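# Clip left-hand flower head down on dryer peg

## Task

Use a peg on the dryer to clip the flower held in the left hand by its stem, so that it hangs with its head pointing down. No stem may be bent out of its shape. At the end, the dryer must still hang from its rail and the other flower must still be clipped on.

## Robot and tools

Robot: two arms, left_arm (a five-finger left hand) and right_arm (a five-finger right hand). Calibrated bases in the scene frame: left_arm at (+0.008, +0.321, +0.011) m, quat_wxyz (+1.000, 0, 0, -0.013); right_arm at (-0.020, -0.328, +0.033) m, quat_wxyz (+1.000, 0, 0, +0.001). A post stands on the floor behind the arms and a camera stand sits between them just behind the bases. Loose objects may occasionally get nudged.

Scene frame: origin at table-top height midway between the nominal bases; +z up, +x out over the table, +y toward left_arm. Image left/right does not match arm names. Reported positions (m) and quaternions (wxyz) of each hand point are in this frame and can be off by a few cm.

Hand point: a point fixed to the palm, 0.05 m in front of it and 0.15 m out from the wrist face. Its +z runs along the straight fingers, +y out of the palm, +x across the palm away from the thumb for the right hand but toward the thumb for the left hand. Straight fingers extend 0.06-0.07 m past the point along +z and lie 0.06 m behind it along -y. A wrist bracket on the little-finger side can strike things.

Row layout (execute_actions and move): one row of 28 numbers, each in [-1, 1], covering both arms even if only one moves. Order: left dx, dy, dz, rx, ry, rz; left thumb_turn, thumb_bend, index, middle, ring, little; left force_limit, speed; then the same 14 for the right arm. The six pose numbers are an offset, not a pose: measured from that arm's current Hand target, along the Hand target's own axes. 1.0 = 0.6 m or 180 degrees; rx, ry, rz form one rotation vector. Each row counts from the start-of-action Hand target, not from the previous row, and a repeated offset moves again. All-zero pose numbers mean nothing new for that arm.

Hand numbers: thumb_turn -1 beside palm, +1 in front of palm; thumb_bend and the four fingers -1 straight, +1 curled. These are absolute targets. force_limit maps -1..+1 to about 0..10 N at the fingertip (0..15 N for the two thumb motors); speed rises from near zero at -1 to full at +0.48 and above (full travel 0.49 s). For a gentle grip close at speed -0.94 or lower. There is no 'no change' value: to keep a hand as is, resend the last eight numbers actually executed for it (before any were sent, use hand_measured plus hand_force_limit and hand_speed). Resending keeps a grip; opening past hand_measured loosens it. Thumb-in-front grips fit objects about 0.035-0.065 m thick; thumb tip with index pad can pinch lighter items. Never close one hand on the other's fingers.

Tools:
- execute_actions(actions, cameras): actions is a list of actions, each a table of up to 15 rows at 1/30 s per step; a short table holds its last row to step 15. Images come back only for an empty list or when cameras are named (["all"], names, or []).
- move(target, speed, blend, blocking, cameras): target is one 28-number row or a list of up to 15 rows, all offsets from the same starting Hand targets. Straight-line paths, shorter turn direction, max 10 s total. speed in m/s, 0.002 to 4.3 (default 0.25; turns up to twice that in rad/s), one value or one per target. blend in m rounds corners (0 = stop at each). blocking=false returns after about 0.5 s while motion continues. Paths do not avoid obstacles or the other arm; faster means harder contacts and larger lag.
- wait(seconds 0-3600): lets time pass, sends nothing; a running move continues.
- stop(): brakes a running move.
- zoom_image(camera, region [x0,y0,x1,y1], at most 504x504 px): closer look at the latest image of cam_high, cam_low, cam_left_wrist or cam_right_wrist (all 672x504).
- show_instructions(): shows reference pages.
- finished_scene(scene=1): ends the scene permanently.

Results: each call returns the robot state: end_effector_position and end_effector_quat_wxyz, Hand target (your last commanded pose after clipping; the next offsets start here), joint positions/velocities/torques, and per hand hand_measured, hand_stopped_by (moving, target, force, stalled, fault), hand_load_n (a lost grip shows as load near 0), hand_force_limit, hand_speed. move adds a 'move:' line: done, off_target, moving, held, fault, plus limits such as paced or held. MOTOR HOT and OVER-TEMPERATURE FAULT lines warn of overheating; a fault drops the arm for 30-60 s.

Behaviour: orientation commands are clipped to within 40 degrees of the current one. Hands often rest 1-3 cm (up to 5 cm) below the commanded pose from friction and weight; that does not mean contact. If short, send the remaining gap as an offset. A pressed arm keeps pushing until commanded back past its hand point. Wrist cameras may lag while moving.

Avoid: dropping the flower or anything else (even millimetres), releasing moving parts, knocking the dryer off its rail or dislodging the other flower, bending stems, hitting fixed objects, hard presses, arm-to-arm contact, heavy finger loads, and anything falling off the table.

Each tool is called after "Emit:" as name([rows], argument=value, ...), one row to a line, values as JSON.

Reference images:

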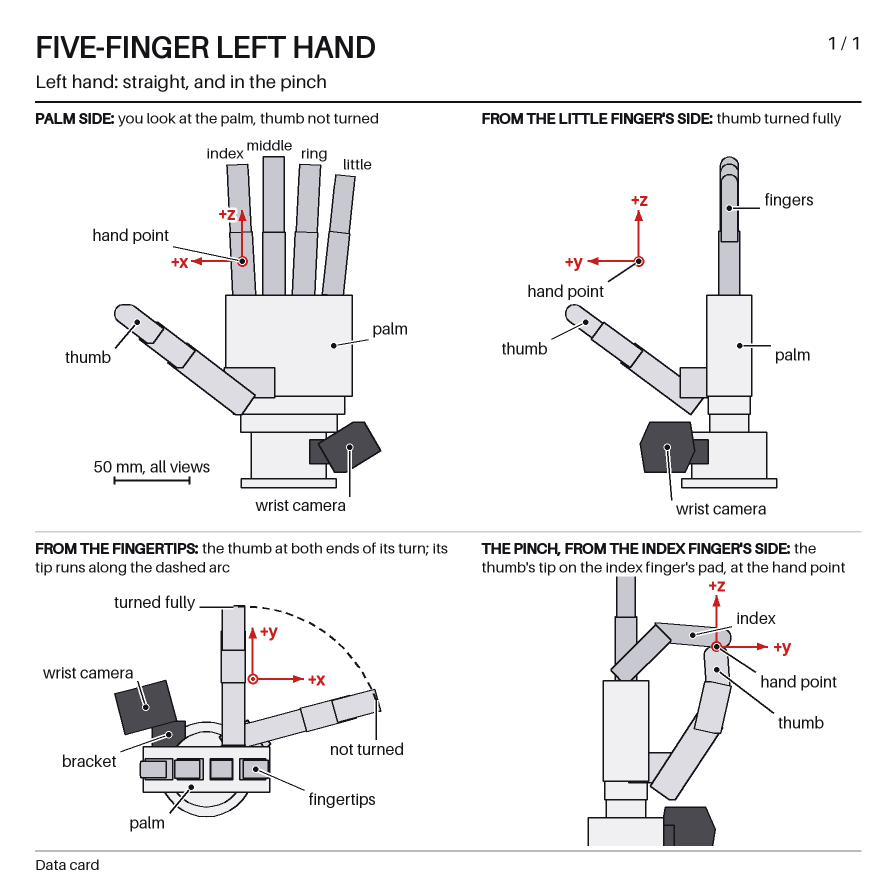

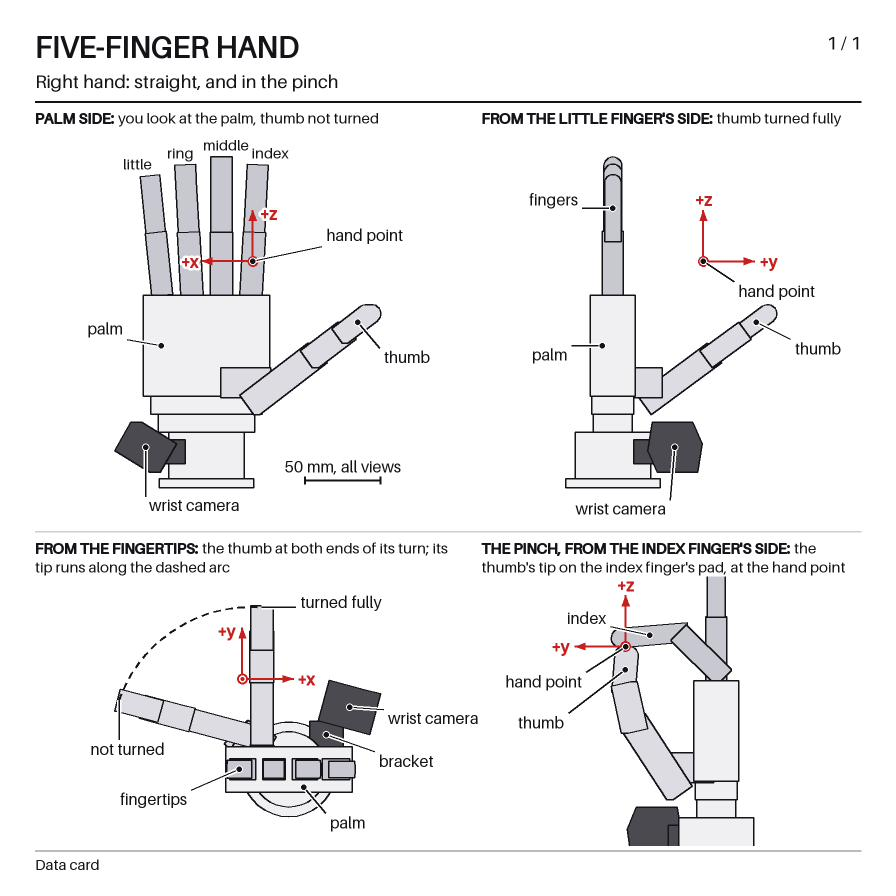

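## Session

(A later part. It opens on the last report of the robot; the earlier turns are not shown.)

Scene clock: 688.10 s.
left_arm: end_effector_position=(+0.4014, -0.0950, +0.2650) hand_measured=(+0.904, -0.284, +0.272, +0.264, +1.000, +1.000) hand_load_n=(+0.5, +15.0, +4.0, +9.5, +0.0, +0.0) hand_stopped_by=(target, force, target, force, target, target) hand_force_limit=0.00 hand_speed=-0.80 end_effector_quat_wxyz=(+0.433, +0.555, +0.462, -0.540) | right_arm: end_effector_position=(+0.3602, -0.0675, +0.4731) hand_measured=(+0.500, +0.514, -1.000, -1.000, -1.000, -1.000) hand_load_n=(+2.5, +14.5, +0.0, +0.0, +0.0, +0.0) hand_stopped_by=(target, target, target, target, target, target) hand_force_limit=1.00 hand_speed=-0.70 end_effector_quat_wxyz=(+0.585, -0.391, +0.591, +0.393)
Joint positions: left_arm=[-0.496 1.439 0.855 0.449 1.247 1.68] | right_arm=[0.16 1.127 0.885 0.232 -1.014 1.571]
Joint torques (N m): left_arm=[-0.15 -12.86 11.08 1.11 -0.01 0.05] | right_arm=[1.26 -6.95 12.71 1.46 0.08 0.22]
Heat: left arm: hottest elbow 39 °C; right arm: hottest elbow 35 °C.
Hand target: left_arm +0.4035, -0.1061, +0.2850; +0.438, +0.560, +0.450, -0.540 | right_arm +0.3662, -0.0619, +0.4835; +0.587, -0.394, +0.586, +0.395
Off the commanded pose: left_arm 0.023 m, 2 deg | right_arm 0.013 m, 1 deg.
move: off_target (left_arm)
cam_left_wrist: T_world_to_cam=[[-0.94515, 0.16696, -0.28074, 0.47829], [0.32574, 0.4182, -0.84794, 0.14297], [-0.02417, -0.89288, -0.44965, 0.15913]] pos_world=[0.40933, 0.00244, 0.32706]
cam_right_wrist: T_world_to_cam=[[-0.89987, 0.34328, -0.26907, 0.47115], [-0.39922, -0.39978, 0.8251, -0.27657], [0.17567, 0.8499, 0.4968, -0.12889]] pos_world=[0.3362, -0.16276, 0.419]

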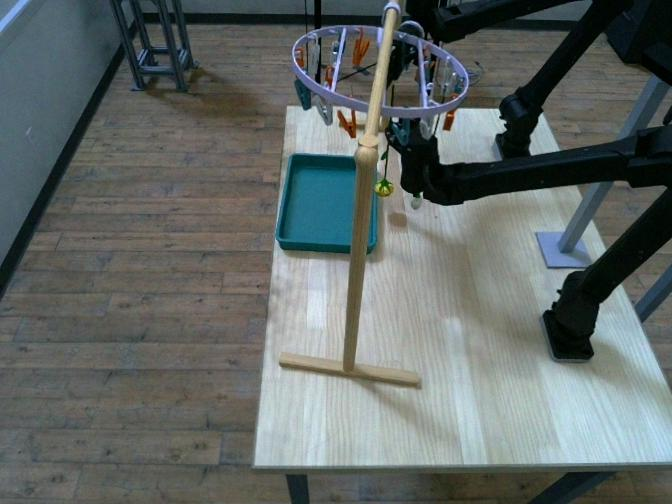

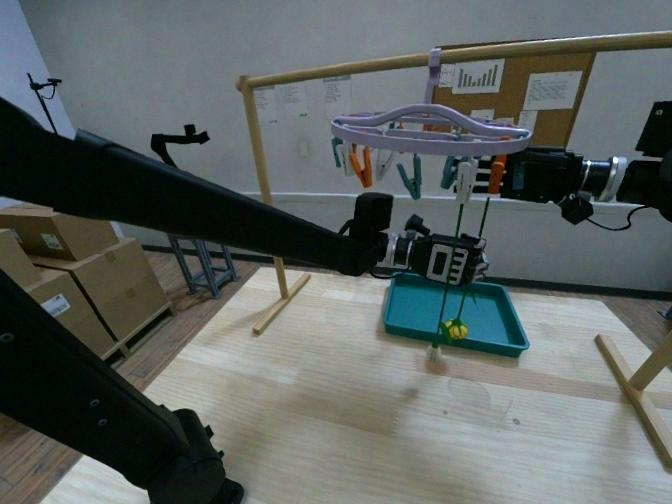

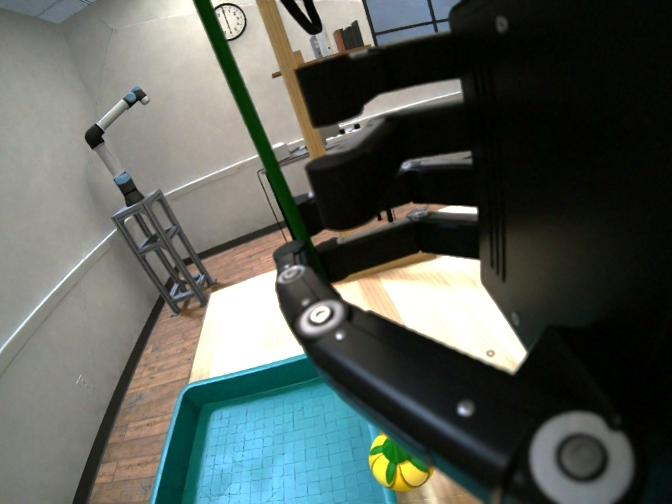

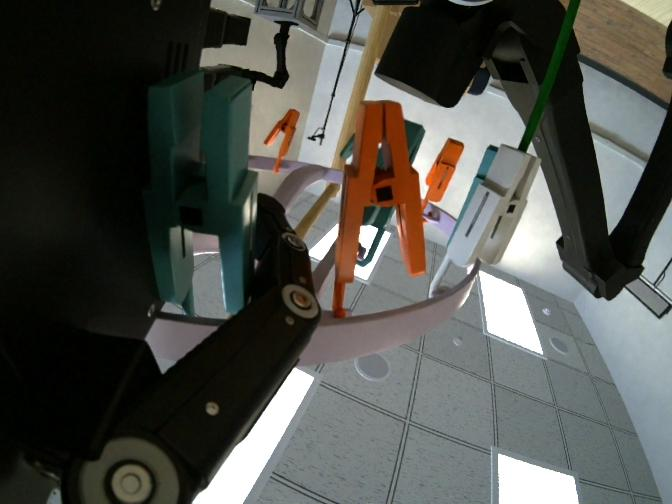

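Emit:
move(target=[-0.04,0,0,0,0,0,0.904,-0.284,0.272,0.264,1.0,1.0,0.0,-0.8,0,0,0,0,0,0,0.5,0.52,-1.0,-1.0,-1.0,-1.0,1.0,-0.7], speed=0.04, cameras=["cam_low","cam_right_wrist"])

Emit:
zoom_image(camera="cam_low", region=[430, 130, 550, 230])

Emit:
zoom_image(camera="cam_right_wrist", region=[140, 0, 320, 190])

Scene clock: 691.50 s.
left_arm: end_effector_position=(+0.4018, -0.0959, +0.2867) hand_measured=(+0.904, -0.284, +0.272, +0.264, +1.000, +1.000) hand_load_n=(+0.5, +15.0, +4.0, +9.0, +0.0, +0.0) hand_stopped_by=(target, force, target, force, target, target) hand_force_limit=0.00 hand_speed=-0.80 end_effector_quat_wxyz=(+0.432, +0.554, +0.463, -0.540) | right_arm: end_effector_position=(+0.3602, -0.0675, +0.4731) hand_measured=(+0.500, +0.514, -1.000, -1.000, -1.000, -1.000) hand_load_n=(+2.5, +14.5, +0.0, +0.0, +0.0, +0.0) hand_stopped_by=(target, target, target, target, target, target) hand_force_limit=1.00 hand_speed=-0.70 end_effector_quat_wxyz=(+0.585, -0.391, +0.591, +0.393)
Joint positions: left_arm=[-0.497 1.407 0.89 0.38 1.245 1.678] | right_arm=[0.16 1.127 0.885 0.232 -1.014 1.571]
Joint torques (N m): left_arm=[-0.21 -12.81 11.52 1.09 -0.01 0.05] | right_arm=[1.49 -7 12.82 1.42 0.07 0.21]
Heat: left arm: hottest elbow 39 °C; right arm: hottest elbow 35 °C.
Hand target: left_arm +0.4033, -0.1068, +0.3090; +0.438, +0.560, +0.450, -0.540 | right_arm +0.3662, -0.0619, +0.4835; +0.587, -0.394, +0.586, +0.395
Off the commanded pose: left_arm 0.025 m, 2 deg | right_arm 0.013 m, 1 deg.
move: off_target (left_arm)
cam_right_wrist: T_world_to_cam=[[-0.89987, 0.34328, -0.26907, 0.47115], [-0.39922, -0.39978, 0.8251, -0.27657], [0.17567, 0.8499, 0.4968, -0.12889]] pos_world=[0.3362, -0.16276, 0.419]

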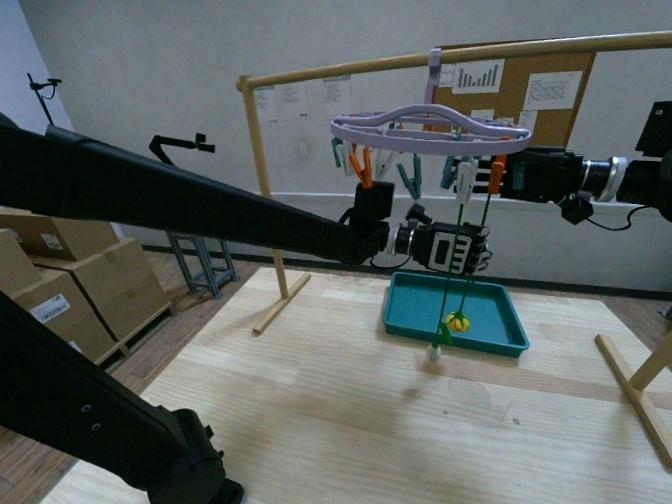

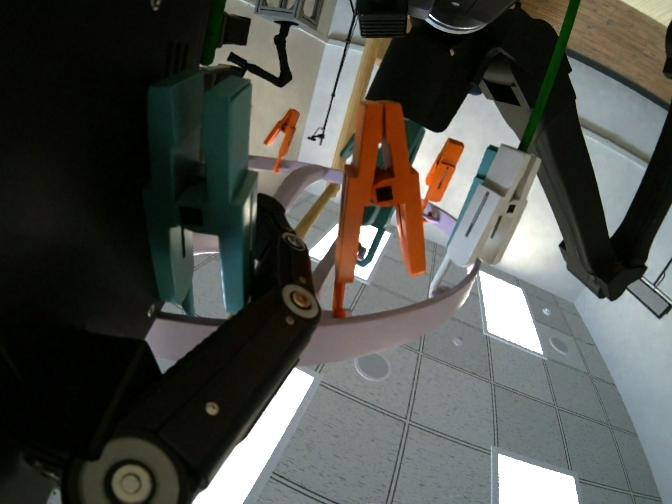

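Scaled by 4.200 from the camera's image (finer frame: 960x720).

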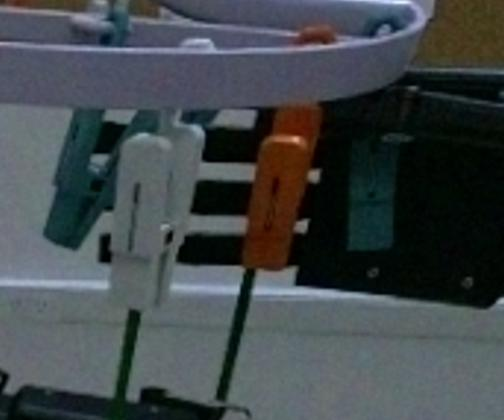

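Scaled by 2.653 from the camera's image (finer frame: 960x720).

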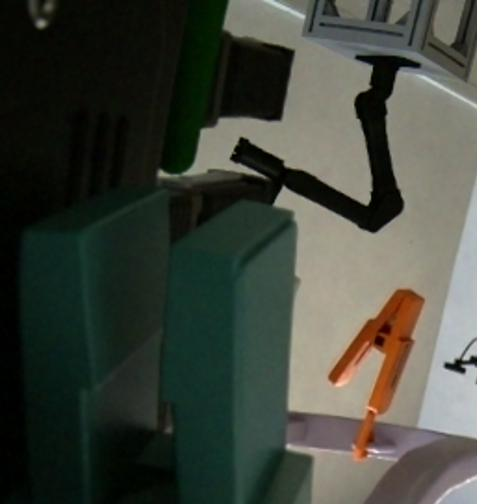

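Emit:
move(target=[-0.001,-0.0323,0.024,0,0,0,0.904,-0.284,0.272,0.264,1.0,1.0,0.0,-0.8,0,0,0,0,0,0,0.5,0.52,-1.0,-1.0,-1.0,-1.0,1.0,-0.7], speed=0.04, cameras=["cam_low","cam_right_wrist","cam_high"])

Emit:
zoom_image(camera="cam_low", region=[430, 130, 550, 230])

Emit:
zoom_image(camera="cam_right_wrist", region=[140, 0, 320, 190])

Scene clock: 697.80 s.
left_arm: end_effector_position=(+0.3878, -0.1108, +0.2989) hand_measured=(+0.904, -0.284, +0.272, +0.264, +1.000, +1.000) hand_load_n=(+0.5, +15.0, +4.5, +9.5, +0.0, +0.0) hand_stopped_by=(target, force, target, force, target, target) hand_force_limit=0.00 hand_speed=-0.80 end_effector_quat_wxyz=(+0.438, +0.558, +0.457, -0.537) | right_arm: end_effector_position=(+0.3602, -0.0675, +0.4731) hand_measured=(+0.500, +0.514, -1.000, -1.000, -1.000, -1.000) hand_load_n=(+2.5, +14.5, +0.0, +0.0, +0.0, +0.0) hand_stopped_by=(target, target, target, target, target, target) hand_force_limit=1.00 hand_speed=-0.70 end_effector_quat_wxyz=(+0.585, -0.391, +0.591, +0.393)
Joint positions: left_arm=[-0.544 1.381 0.89 0.38 1.199 1.672] | right_arm=[0.16 1.127 0.885 0.232 -1.014 1.571]
Joint torques (N m): left_arm=[-0.21 -13.04 9.21 1.57 0.01 0.06] | right_arm=[1.26 -7.06 12.77 1.37 0.1 0.22]
Heat: left arm: hottest elbow 38 °C; right arm: hottest elbow 35 °C.
Hand target: left_arm +0.3813, -0.1167, +0.3090; +0.438, +0.560, +0.450, -0.540 | right_arm +0.3662, -0.0619, +0.4835; +0.587, -0.394, +0.586, +0.395
Off the commanded pose: left_arm 0.013 m, 1 deg | right_arm 0.013 m, 1 deg.
move: off_target (left_arm)
cam_right_wrist: T_world_to_cam=[[-0.89987, 0.34328, -0.26907, 0.47115], [-0.39922, -0.39978, 0.8251, -0.27657], [0.17567, 0.8499, 0.4968, -0.12889]] pos_world=[0.3362, -0.16276, 0.419]
Images, in order (width x height): cam_high 672x504, cam_low 672x504, cam_right_wrist 672x504.

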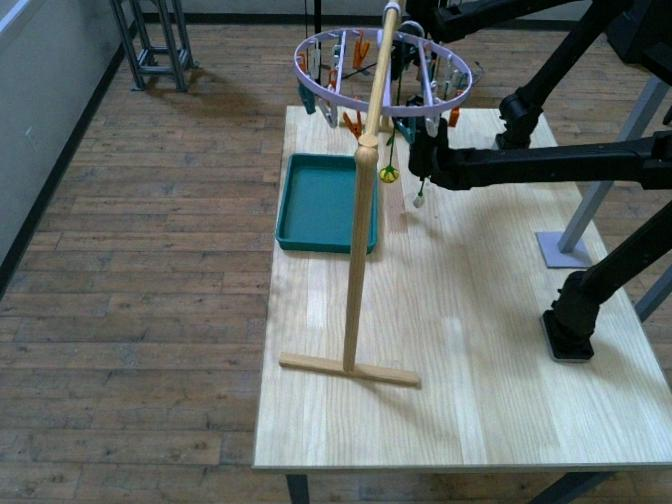

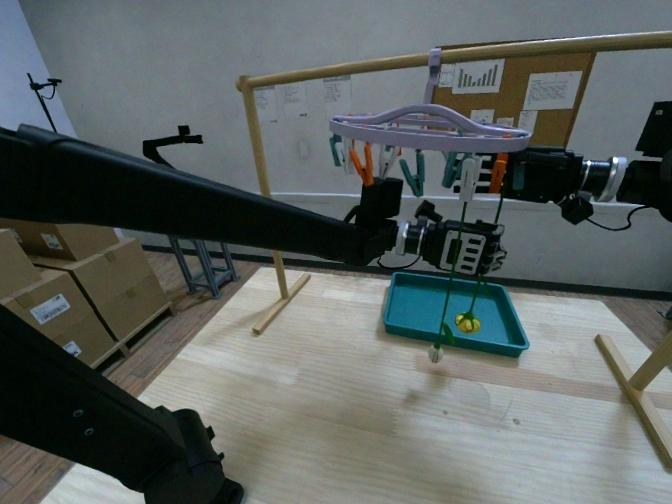

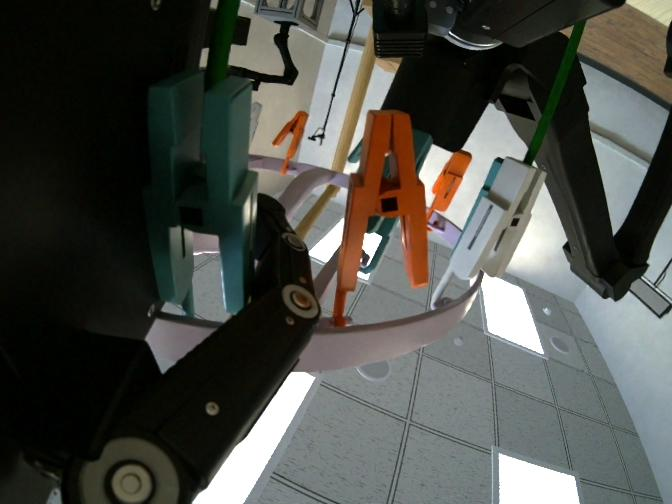

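Scaled by 4.200 from the camera's image (finer frame: 960x720).

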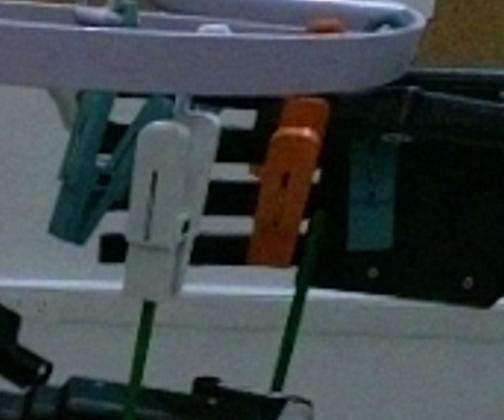

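Scaled by 2.653 from the camera's image (finer frame: 960x720).

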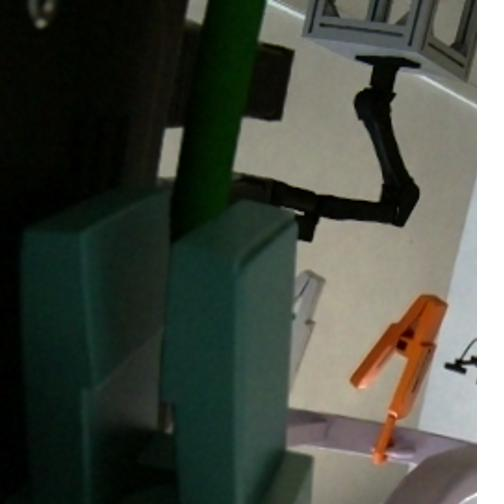

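Emit:
move(target=[0,-0.0126,0.001,0,0,0,0.904,-0.284,0.272,0.264,1.0,1.0,0.0,-0.8,0,0,0,0,0,0,0.5,0.52,-1.0,-1.0,-1.0,-1.0,1.0,-0.7], speed=0.03, cameras=["cam_low","cam_right_wrist","cam_high"])

Emit:
zoom_image(camera="cam_low", region=[430, 130, 550, 230])

Emit:
zoom_image(camera="cam_right_wrist", region=[140, 0, 320, 190])

Emit:
zoom_image(camera="cam_low", region=[320, 90, 520, 290])

Scene clock: 702.03 s.
left_arm: end_effector_position=(+0.3837, -0.1121, +0.3047) hand_measured=(+0.904, -0.284, +0.272, +0.264, +1.000, +1.000) hand_load_n=(+0.5, +15.0, +4.5, +9.0, +0.0, +0.0) hand_stopped_by=(target, force, target, force, target, target) hand_force_limit=0.00 hand_speed=-0.80 end_effector_quat_wxyz=(+0.441, +0.559, +0.454, -0.536) | right_arm: end_effector_position=(+0.3604, -0.0675, +0.4734) hand_measured=(+0.500, +0.512, -1.000, -1.000, -1.000, -1.000) hand_load_n=(+3.5, +15.5, +0.0, +0.0, +0.0, -0.5) hand_stopped_by=(target, target, target, target, target, target) hand_force_limit=1.00 hand_speed=-0.70 end_effector_quat_wxyz=(+0.584, -0.389, +0.592, +0.395)
Joint positions: left_arm=[-0.552 1.367 0.888 0.38 1.191 1.671] | right_arm=[0.16 1.127 0.885 0.232 -1.014 1.576]
Joint torques (N m): left_arm=[-0.21 -13.1 8.17 1.61 -0.05 0.01] | right_arm=[1.2 -6.89 12.89 1.31 0.1 0.15]
Heat: left arm: hottest elbow 37 °C; right arm: hottest elbow 35 °C.
Hand target: left_arm +0.3737, -0.1158, +0.3088; +0.438, +0.560, +0.451, -0.540 | right_arm +0.3662, -0.0619, +0.4835; +0.587, -0.394, +0.586, +0.395
Off the commanded pose: left_arm 0.011 m, 1 deg | right_arm 0.013 m, 1 deg.
move: off_target (left_arm)
cam_right_wrist: T_world_to_cam=[[-0.90107, 0.34381, -0.26431, 0.46962], [-0.39547, -0.40133, 0.82616, -0.27877], [0.17796, 0.84896, 0.4976, -0.13037]] pos_world=[0.33611, -0.16266, 0.41931]
Images, in order (width x height): cam_high 672x504, cam_low 672x504, cam_right_wrist 672x504.

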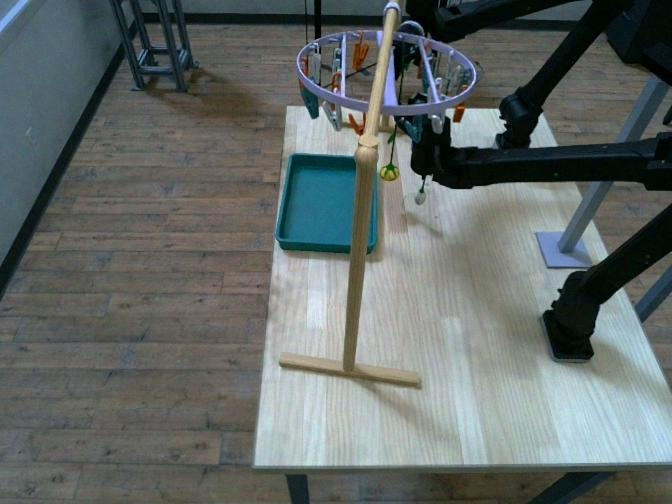

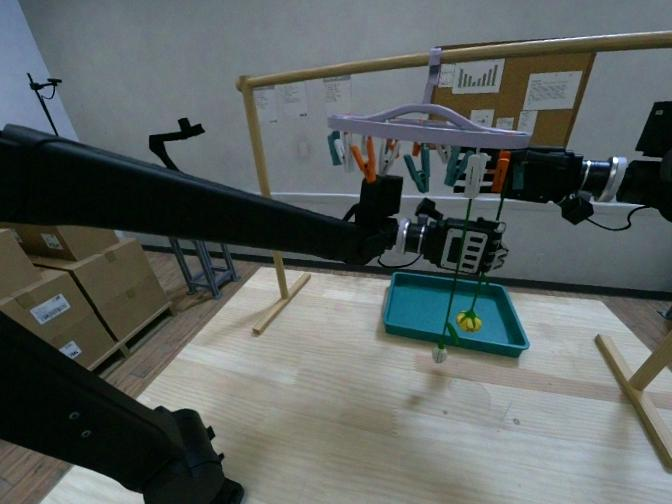

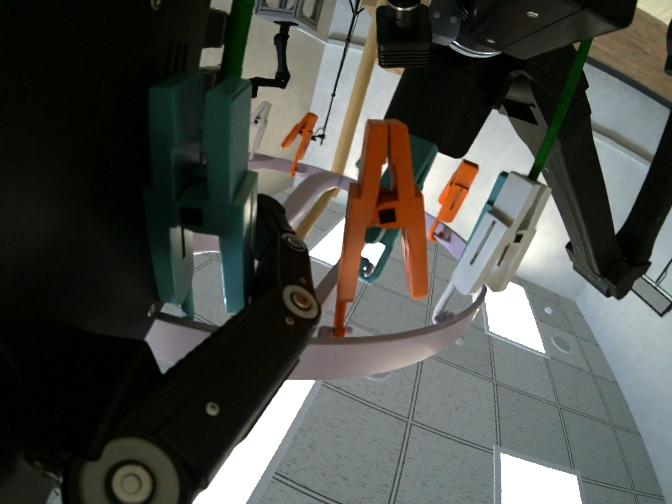

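Scaled by 4.200 from the camera's image (finer frame: 960x720).

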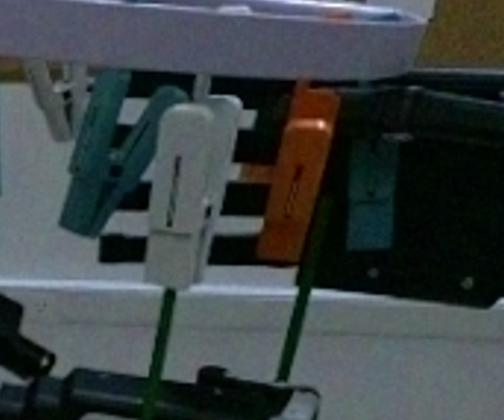

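Scaled by 2.653 from the camera's image (finer frame: 960x720).

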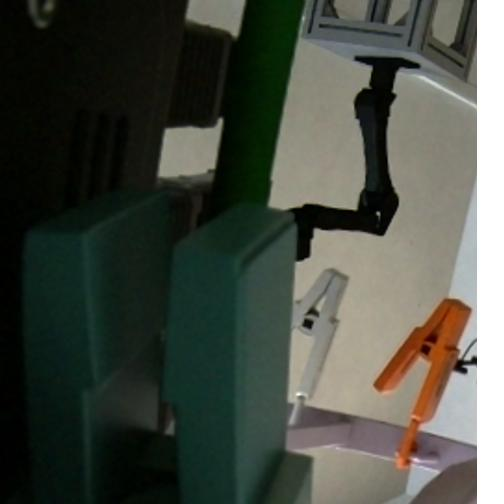

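Scaled by 2.520 from the camera's image (finer frame: 960x720).

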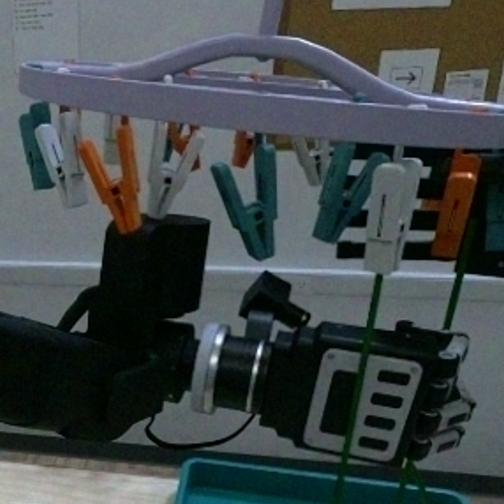

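Emit:
move([
  [0.06,0,-0.049,0,0,0,0.904,-0.284,0.272,0.264,1.0,1.0,0.0,-0.8,0,0,0,0,0,0,0.5,0.52,-1.0,-1.0,-1.0,-1.0,1.0,-0.7],
  [0.06,0,-0.055,0,-0.072,0,0.904,-0.284,0.272,0.264,1.0,1.0,0.0,-0.8,0,0,0,0,0,0,0.5,0.52,-1.0,-1.0,-1.0,-1.0,1.0,-0.7],
], speed=0.05, cameras=["all"])

Emit:
zoom_image(camera="cam_low", region=[320, 90, 560, 290])

Emit:
zoom_image(camera="cam_right_wrist", region=[140, 0, 320, 190])

Scene clock: 712.73 s.
left_arm: end_effector_position=(+0.3737, -0.0883, +0.2857) hand_measured=(+0.904, -0.284, +0.272, +0.264, +1.000, +1.000) hand_load_n=(+0.5, +15.0, +4.0, +9.0, +0.0, +0.0) hand_stopped_by=(target, force, target, force, target, target) hand_force_limit=0.00 hand_speed=-0.80 end_effector_quat_wxyz=(+0.488, +0.504, +0.386, -0.599) | right_arm: end_effector_position=(+0.3605, -0.0675, +0.4734) hand_measured=(+0.500, +0.512, -1.000, -1.000, -1.000, -1.000) hand_load_n=(+2.5, +14.5, +0.0, +0.0, +0.0, +0.0) hand_stopped_by=(target, target, target, target, target, target) hand_force_limit=1.00 hand_speed=-0.70 end_effector_quat_wxyz=(+0.585, -0.389, +0.593, +0.395)
Joint positions: left_arm=[-0.499 1.576 0.733 1.444 1.222 1.028] | right_arm=[0.16 1.127 0.885 0.232 -1.014 1.576]
Joint torques (N m): left_arm=[2.67 -10.64 5.97 1.69 -0.6 0.03] | right_arm=[1.32 -6.53 12.82 1.39 0.07 0.16]
Heat: left arm: hottest elbow 37 °C; right arm: hottest elbow 36 °C.
Hand target: left_arm +0.3813, -0.0823, +0.2740; +0.486, +0.496, +0.398, -0.600 | right_arm +0.3662, -0.0619, +0.4835; +0.587, -0.394, +0.586, +0.395
Off the commanded pose: left_arm 0.015 m, 2 deg | right_arm 0.013 m, 1 deg.
move: off_target (left_arm)
cam_left_wrist: T_world_to_cam=[[-0.94206, 0.12202, -0.31245, 0.46071], [0.33131, 0.19288, -0.9236, 0.16637], [-0.05244, -0.97361, -0.22213, 0.11206]] pos_world=[0.38477, 0.0208, 0.3225]
cam_right_wrist: T_world_to_cam=[[-0.90094, 0.34415, -0.26434, 0.46964], [-0.39565, -0.4012, 0.82614, -0.27868], [0.17827, 0.84888, 0.49761, -0.13049]] pos_world=[0.33611, -0.16266, 0.41931]

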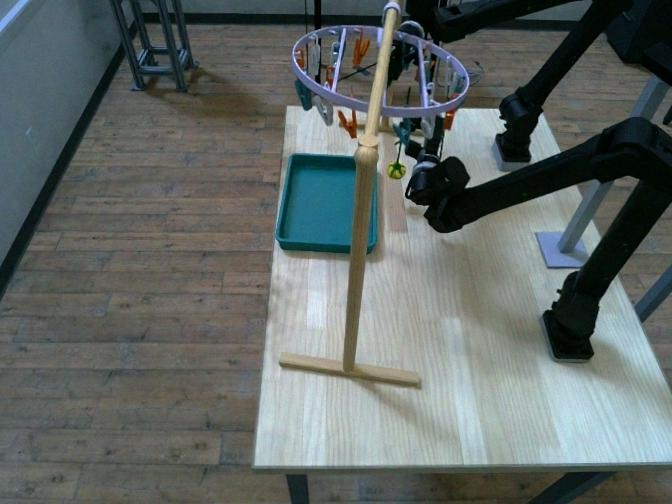

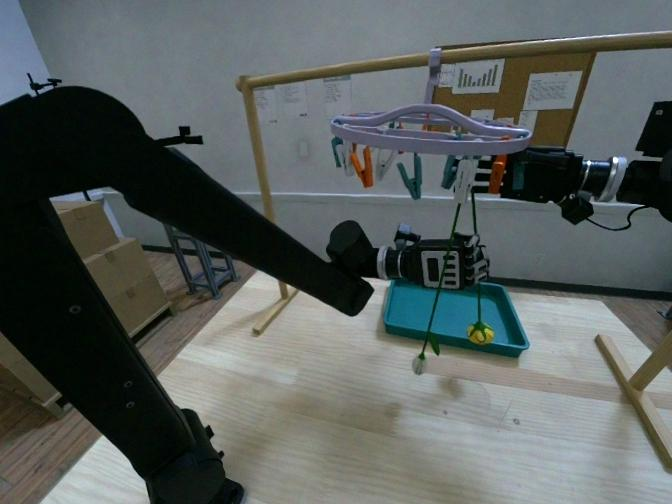

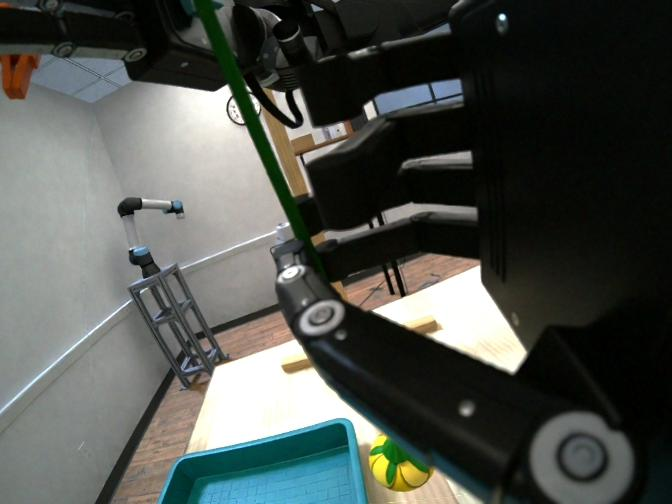

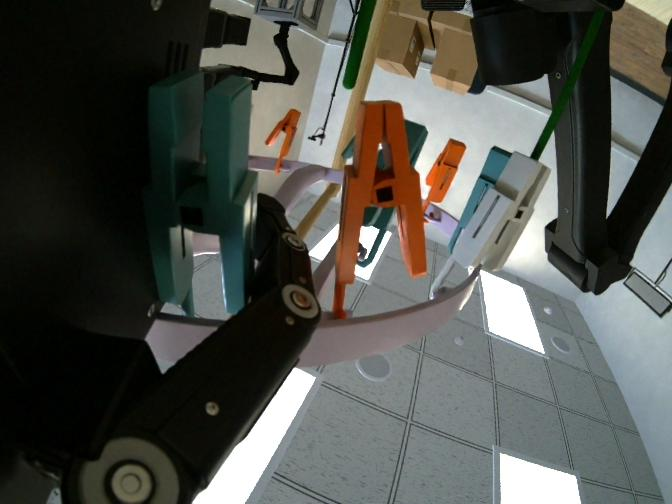

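Scaled by 2.100 from the camera's image (finer frame: 960x720).

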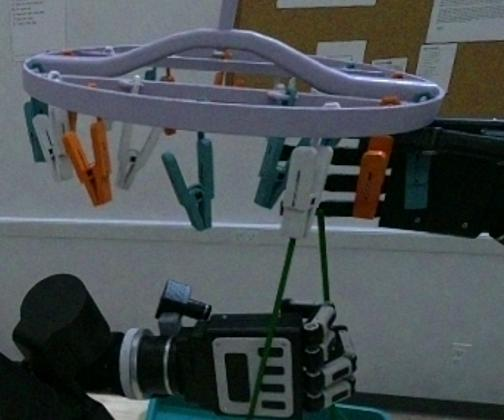

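Scaled by 2.653 from the camera's image (finer frame: 960x720).

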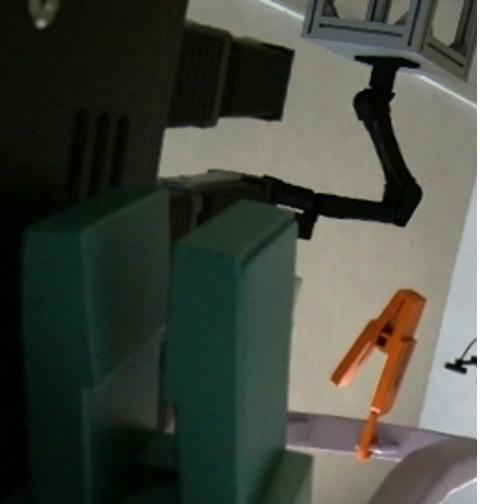

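Emit:
move(target=[-0.0505,0.036,0.0018,0,0,0,0.904,-0.284,0.272,0.264,1.0,1.0,0.0,-0.8,0,0,0,0,0,0,0.5,0.52,-1.0,-1.0,-1.0,-1.0,1.0,-0.7], speed=0.05, cameras=["all"])

Emit:
zoom_image(camera="cam_low", region=[320, 90, 560, 290])

Emit:
zoom_image(camera="cam_left_wrist", region=[100, 0, 300, 150])

Scene clock: 717.33 s.
left_arm: end_effector_position=(+0.3895, -0.0840, +0.2933) hand_measured=(+0.904, -0.284, +0.272, +0.264, +1.000, +1.000) hand_load_n=(+0.5, +15.0, +4.0, +9.0, +0.0, +0.0) hand_stopped_by=(target, force, target, force, target, target) hand_force_limit=0.00 hand_speed=-0.80 end_effector_quat_wxyz=(+0.479, +0.497, +0.399, -0.603) | right_arm: end_effector_position=(+0.3605, -0.0675, +0.4734) hand_measured=(+0.500, +0.512, -1.000, -1.000, -1.000, -1.000) hand_load_n=(+2.5, +14.5, +0.0, +0.0, +0.0, +0.0) hand_stopped_by=(target, target, target, target, target, target) hand_force_limit=1.00 hand_speed=-0.70 end_effector_quat_wxyz=(+0.585, -0.389, +0.593, +0.395)
Joint positions: left_arm=[-0.473 1.576 0.773 1.414 1.238 0.981] | right_arm=[0.16 1.127 0.885 0.232 -1.014 1.576]
Joint torques (N m): left_arm=[2.61 -12.51 9.21 0.73 -0.43 -0.03] | right_arm=[1.38 -7 12.86 1.39 0.09 0.18]
Heat: left arm: hottest elbow 36 °C; right arm: hottest elbow 36 °C.
Hand target: left_arm +0.4030, -0.0824, +0.3039; +0.486, +0.496, +0.398, -0.600 | right_arm +0.3662, -0.0619, +0.4835; +0.587, -0.394, +0.586, +0.395
Off the commanded pose: left_arm 0.018 m, 1 deg | right_arm 0.013 m, 1 deg.
move: off_target (left_arm)
cam_left_wrist: T_world_to_cam=[[-0.95189, 0.12237, -0.28093, 0.47205], [0.30132, 0.20708, -0.93076, 0.18225], [-0.05572, -0.97064, -0.234, 0.12383]] pos_world=[0.40133, 0.02468, 0.33122]
cam_right_wrist: T_world_to_cam=[[-0.90094, 0.34415, -0.26434, 0.46964], [-0.39565, -0.4012, 0.82614, -0.27868], [0.17827, 0.84888, 0.49761, -0.13049]] pos_world=[0.33611, -0.16266, 0.41931]

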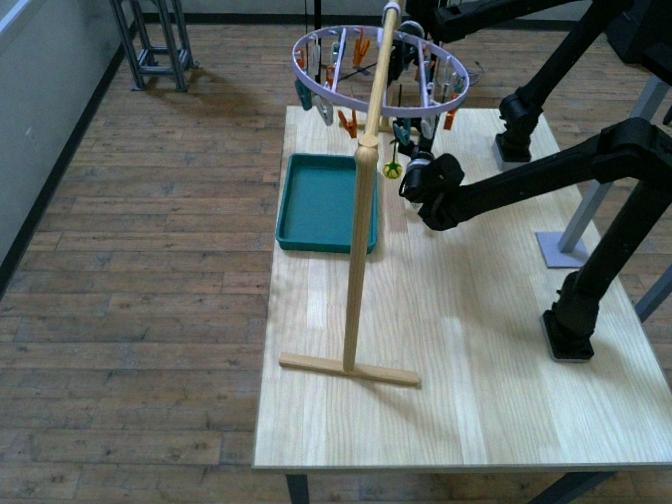

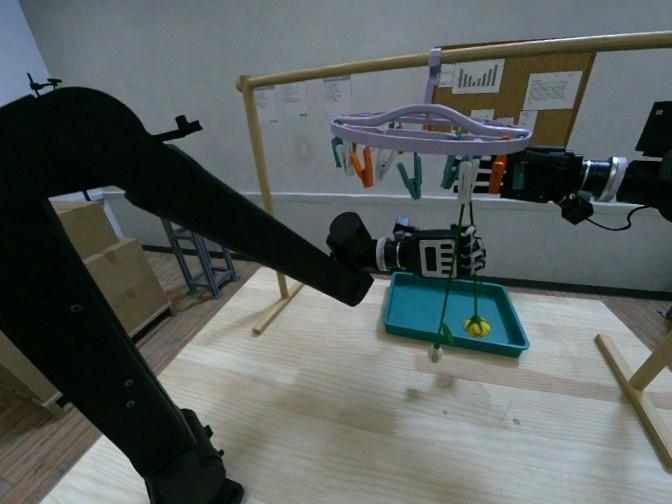

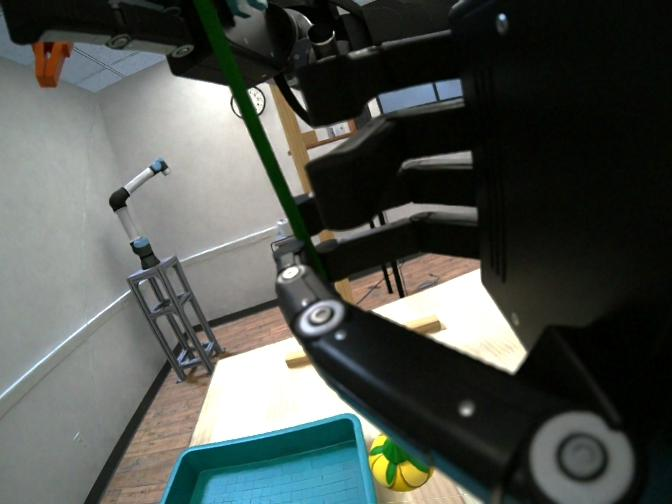

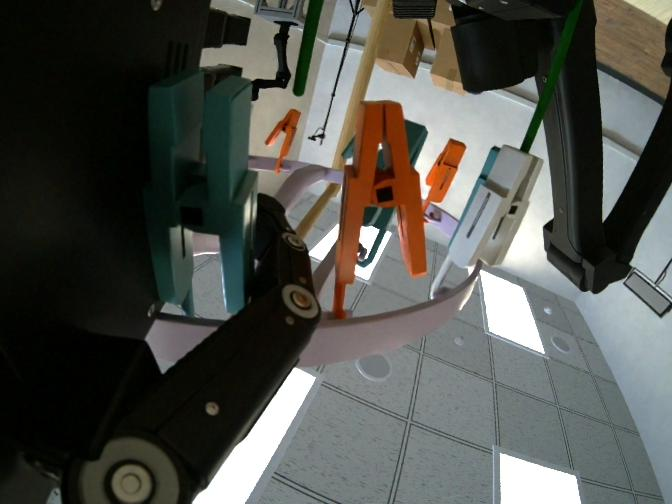

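Scaled by 2.100 from the camera's image (finer frame: 960x720).

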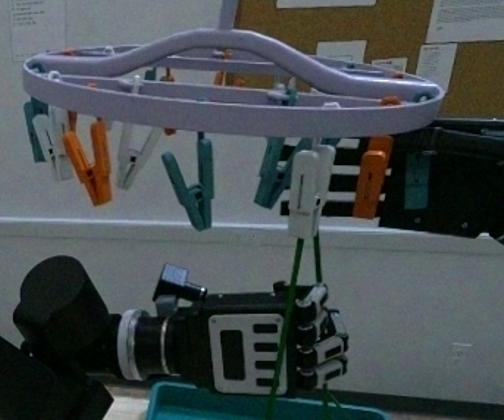

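Scaled by 2.520 from the camera's image (finer frame: 960x720).

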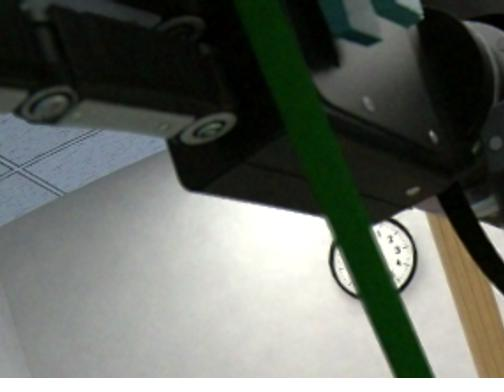

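Emit:
move(target=[-0.004,-0.006,0.0838,0,0,0,0.904,-0.284,0.272,0.264,1.0,1.0,0.0,-0.8,0,0,0,0,0,0,0.5,0.52,-1.0,-1.0,-1.0,-1.0,1.0,-0.7], speed=0.04, cameras=["all"])

Emit:
zoom_image(camera="cam_low", region=[430, 130, 550, 230])

Emit:
zoom_image(camera="cam_left_wrist", region=[100, 0, 300, 150])

Emit:
zoom_image(camera="cam_right_wrist", region=[140, 0, 320, 190])

Scene clock: 722.67 s.
left_arm: end_effector_position=(+0.3888, -0.1188, +0.2955) hand_measured=(+0.904, -0.284, +0.272, +0.264, +1.000, +1.000) hand_load_n=(+0.5, +14.5, +4.0, +9.0, +0.0, +0.0) hand_stopped_by=(target, force, target, force, target, target) hand_force_limit=0.00 hand_speed=-0.80 end_effector_quat_wxyz=(+0.475, +0.486, +0.417, -0.603) | right_arm: end_effector_position=(+0.3605, -0.0675, +0.4734) hand_measured=(+0.500, +0.512, -1.000, -1.000, -1.000, -1.000) hand_load_n=(+2.5, +14.5, +0.0, +0.0, +0.0, +0.0) hand_stopped_by=(target, target, target, target, target, target) hand_force_limit=1.00 hand_speed=-0.70 end_effector_quat_wxyz=(+0.585, -0.389, +0.593, +0.395)
Joint positions: left_arm=[-0.55 1.558 0.809 1.203 1.151 1.11] | right_arm=[0.16 1.127 0.885 0.232 -1.014 1.576]
Joint torques (N m): left_arm=[-0.21 -13.86 9.85 0.95 -0.5 0.29] | right_arm=[1.26 -6.77 12.71 1.5 0.05 0.16]
Heat: left arm: hottest elbow 36 °C; right arm: hottest elbow 36 °C.
Hand target: left_arm +0.3893, -0.1292, +0.3161; +0.486, +0.496, +0.398, -0.600 | right_arm +0.3662, -0.0619, +0.4835; +0.587, -0.394, +0.586, +0.395
Off the commanded pose: left_arm 0.023 m, 3 deg | right_arm 0.013 m, 1 deg.
move: off_target (left_arm)
cam_left_wrist: T_world_to_cam=[[-0.96323, 0.10539, -0.24713, 0.46866], [0.26529, 0.22792, -0.93684, 0.21], [-0.04241, -0.96796, -0.2475, 0.08962]] pos_world=[0.39952, -0.0105, 0.33474]
cam_right_wrist: T_world_to_cam=[[-0.90094, 0.34415, -0.26434, 0.46964], [-0.39565, -0.4012, 0.82614, -0.27868], [0.17827, 0.84888, 0.49761, -0.13049]] pos_world=[0.33611, -0.16266, 0.41931]

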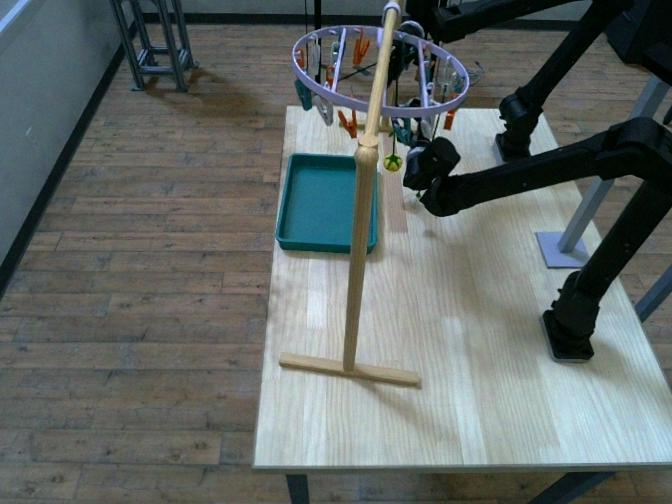

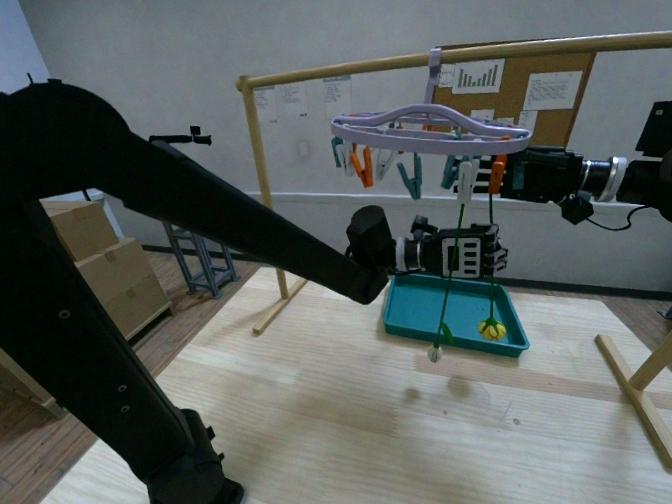

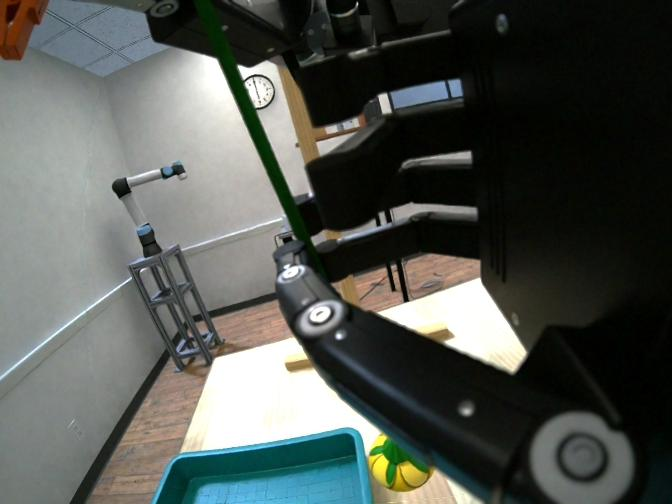

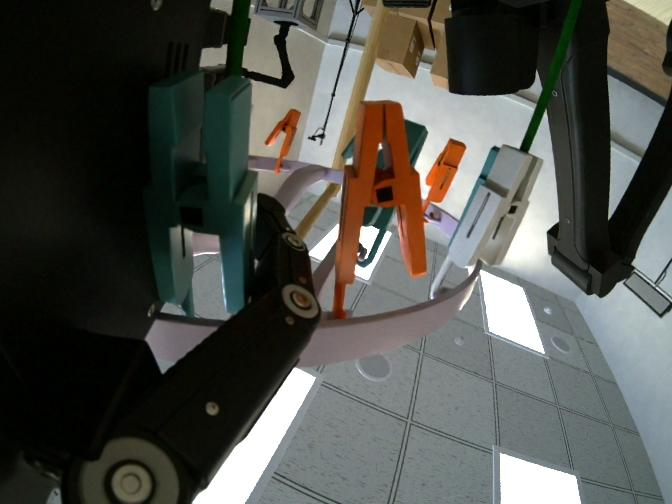

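Scaled by 4.200 from the camera's image (finer frame: 960x720).

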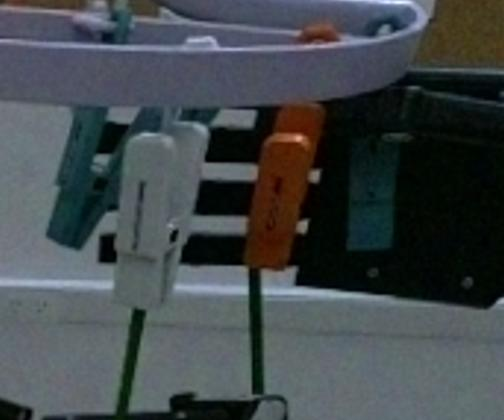

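Scaled by 2.520 from the camera's image (finer frame: 960x720).

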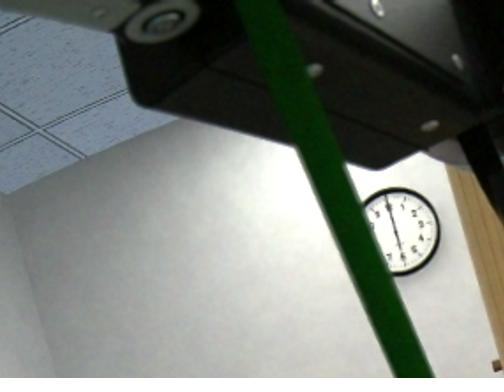

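Scaled by 2.653 from the camera's image (finer frame: 960x720).

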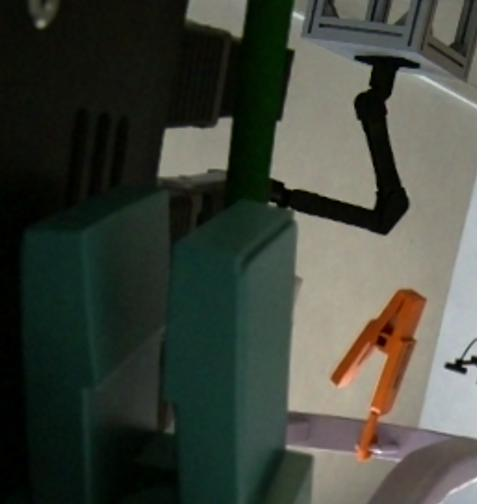

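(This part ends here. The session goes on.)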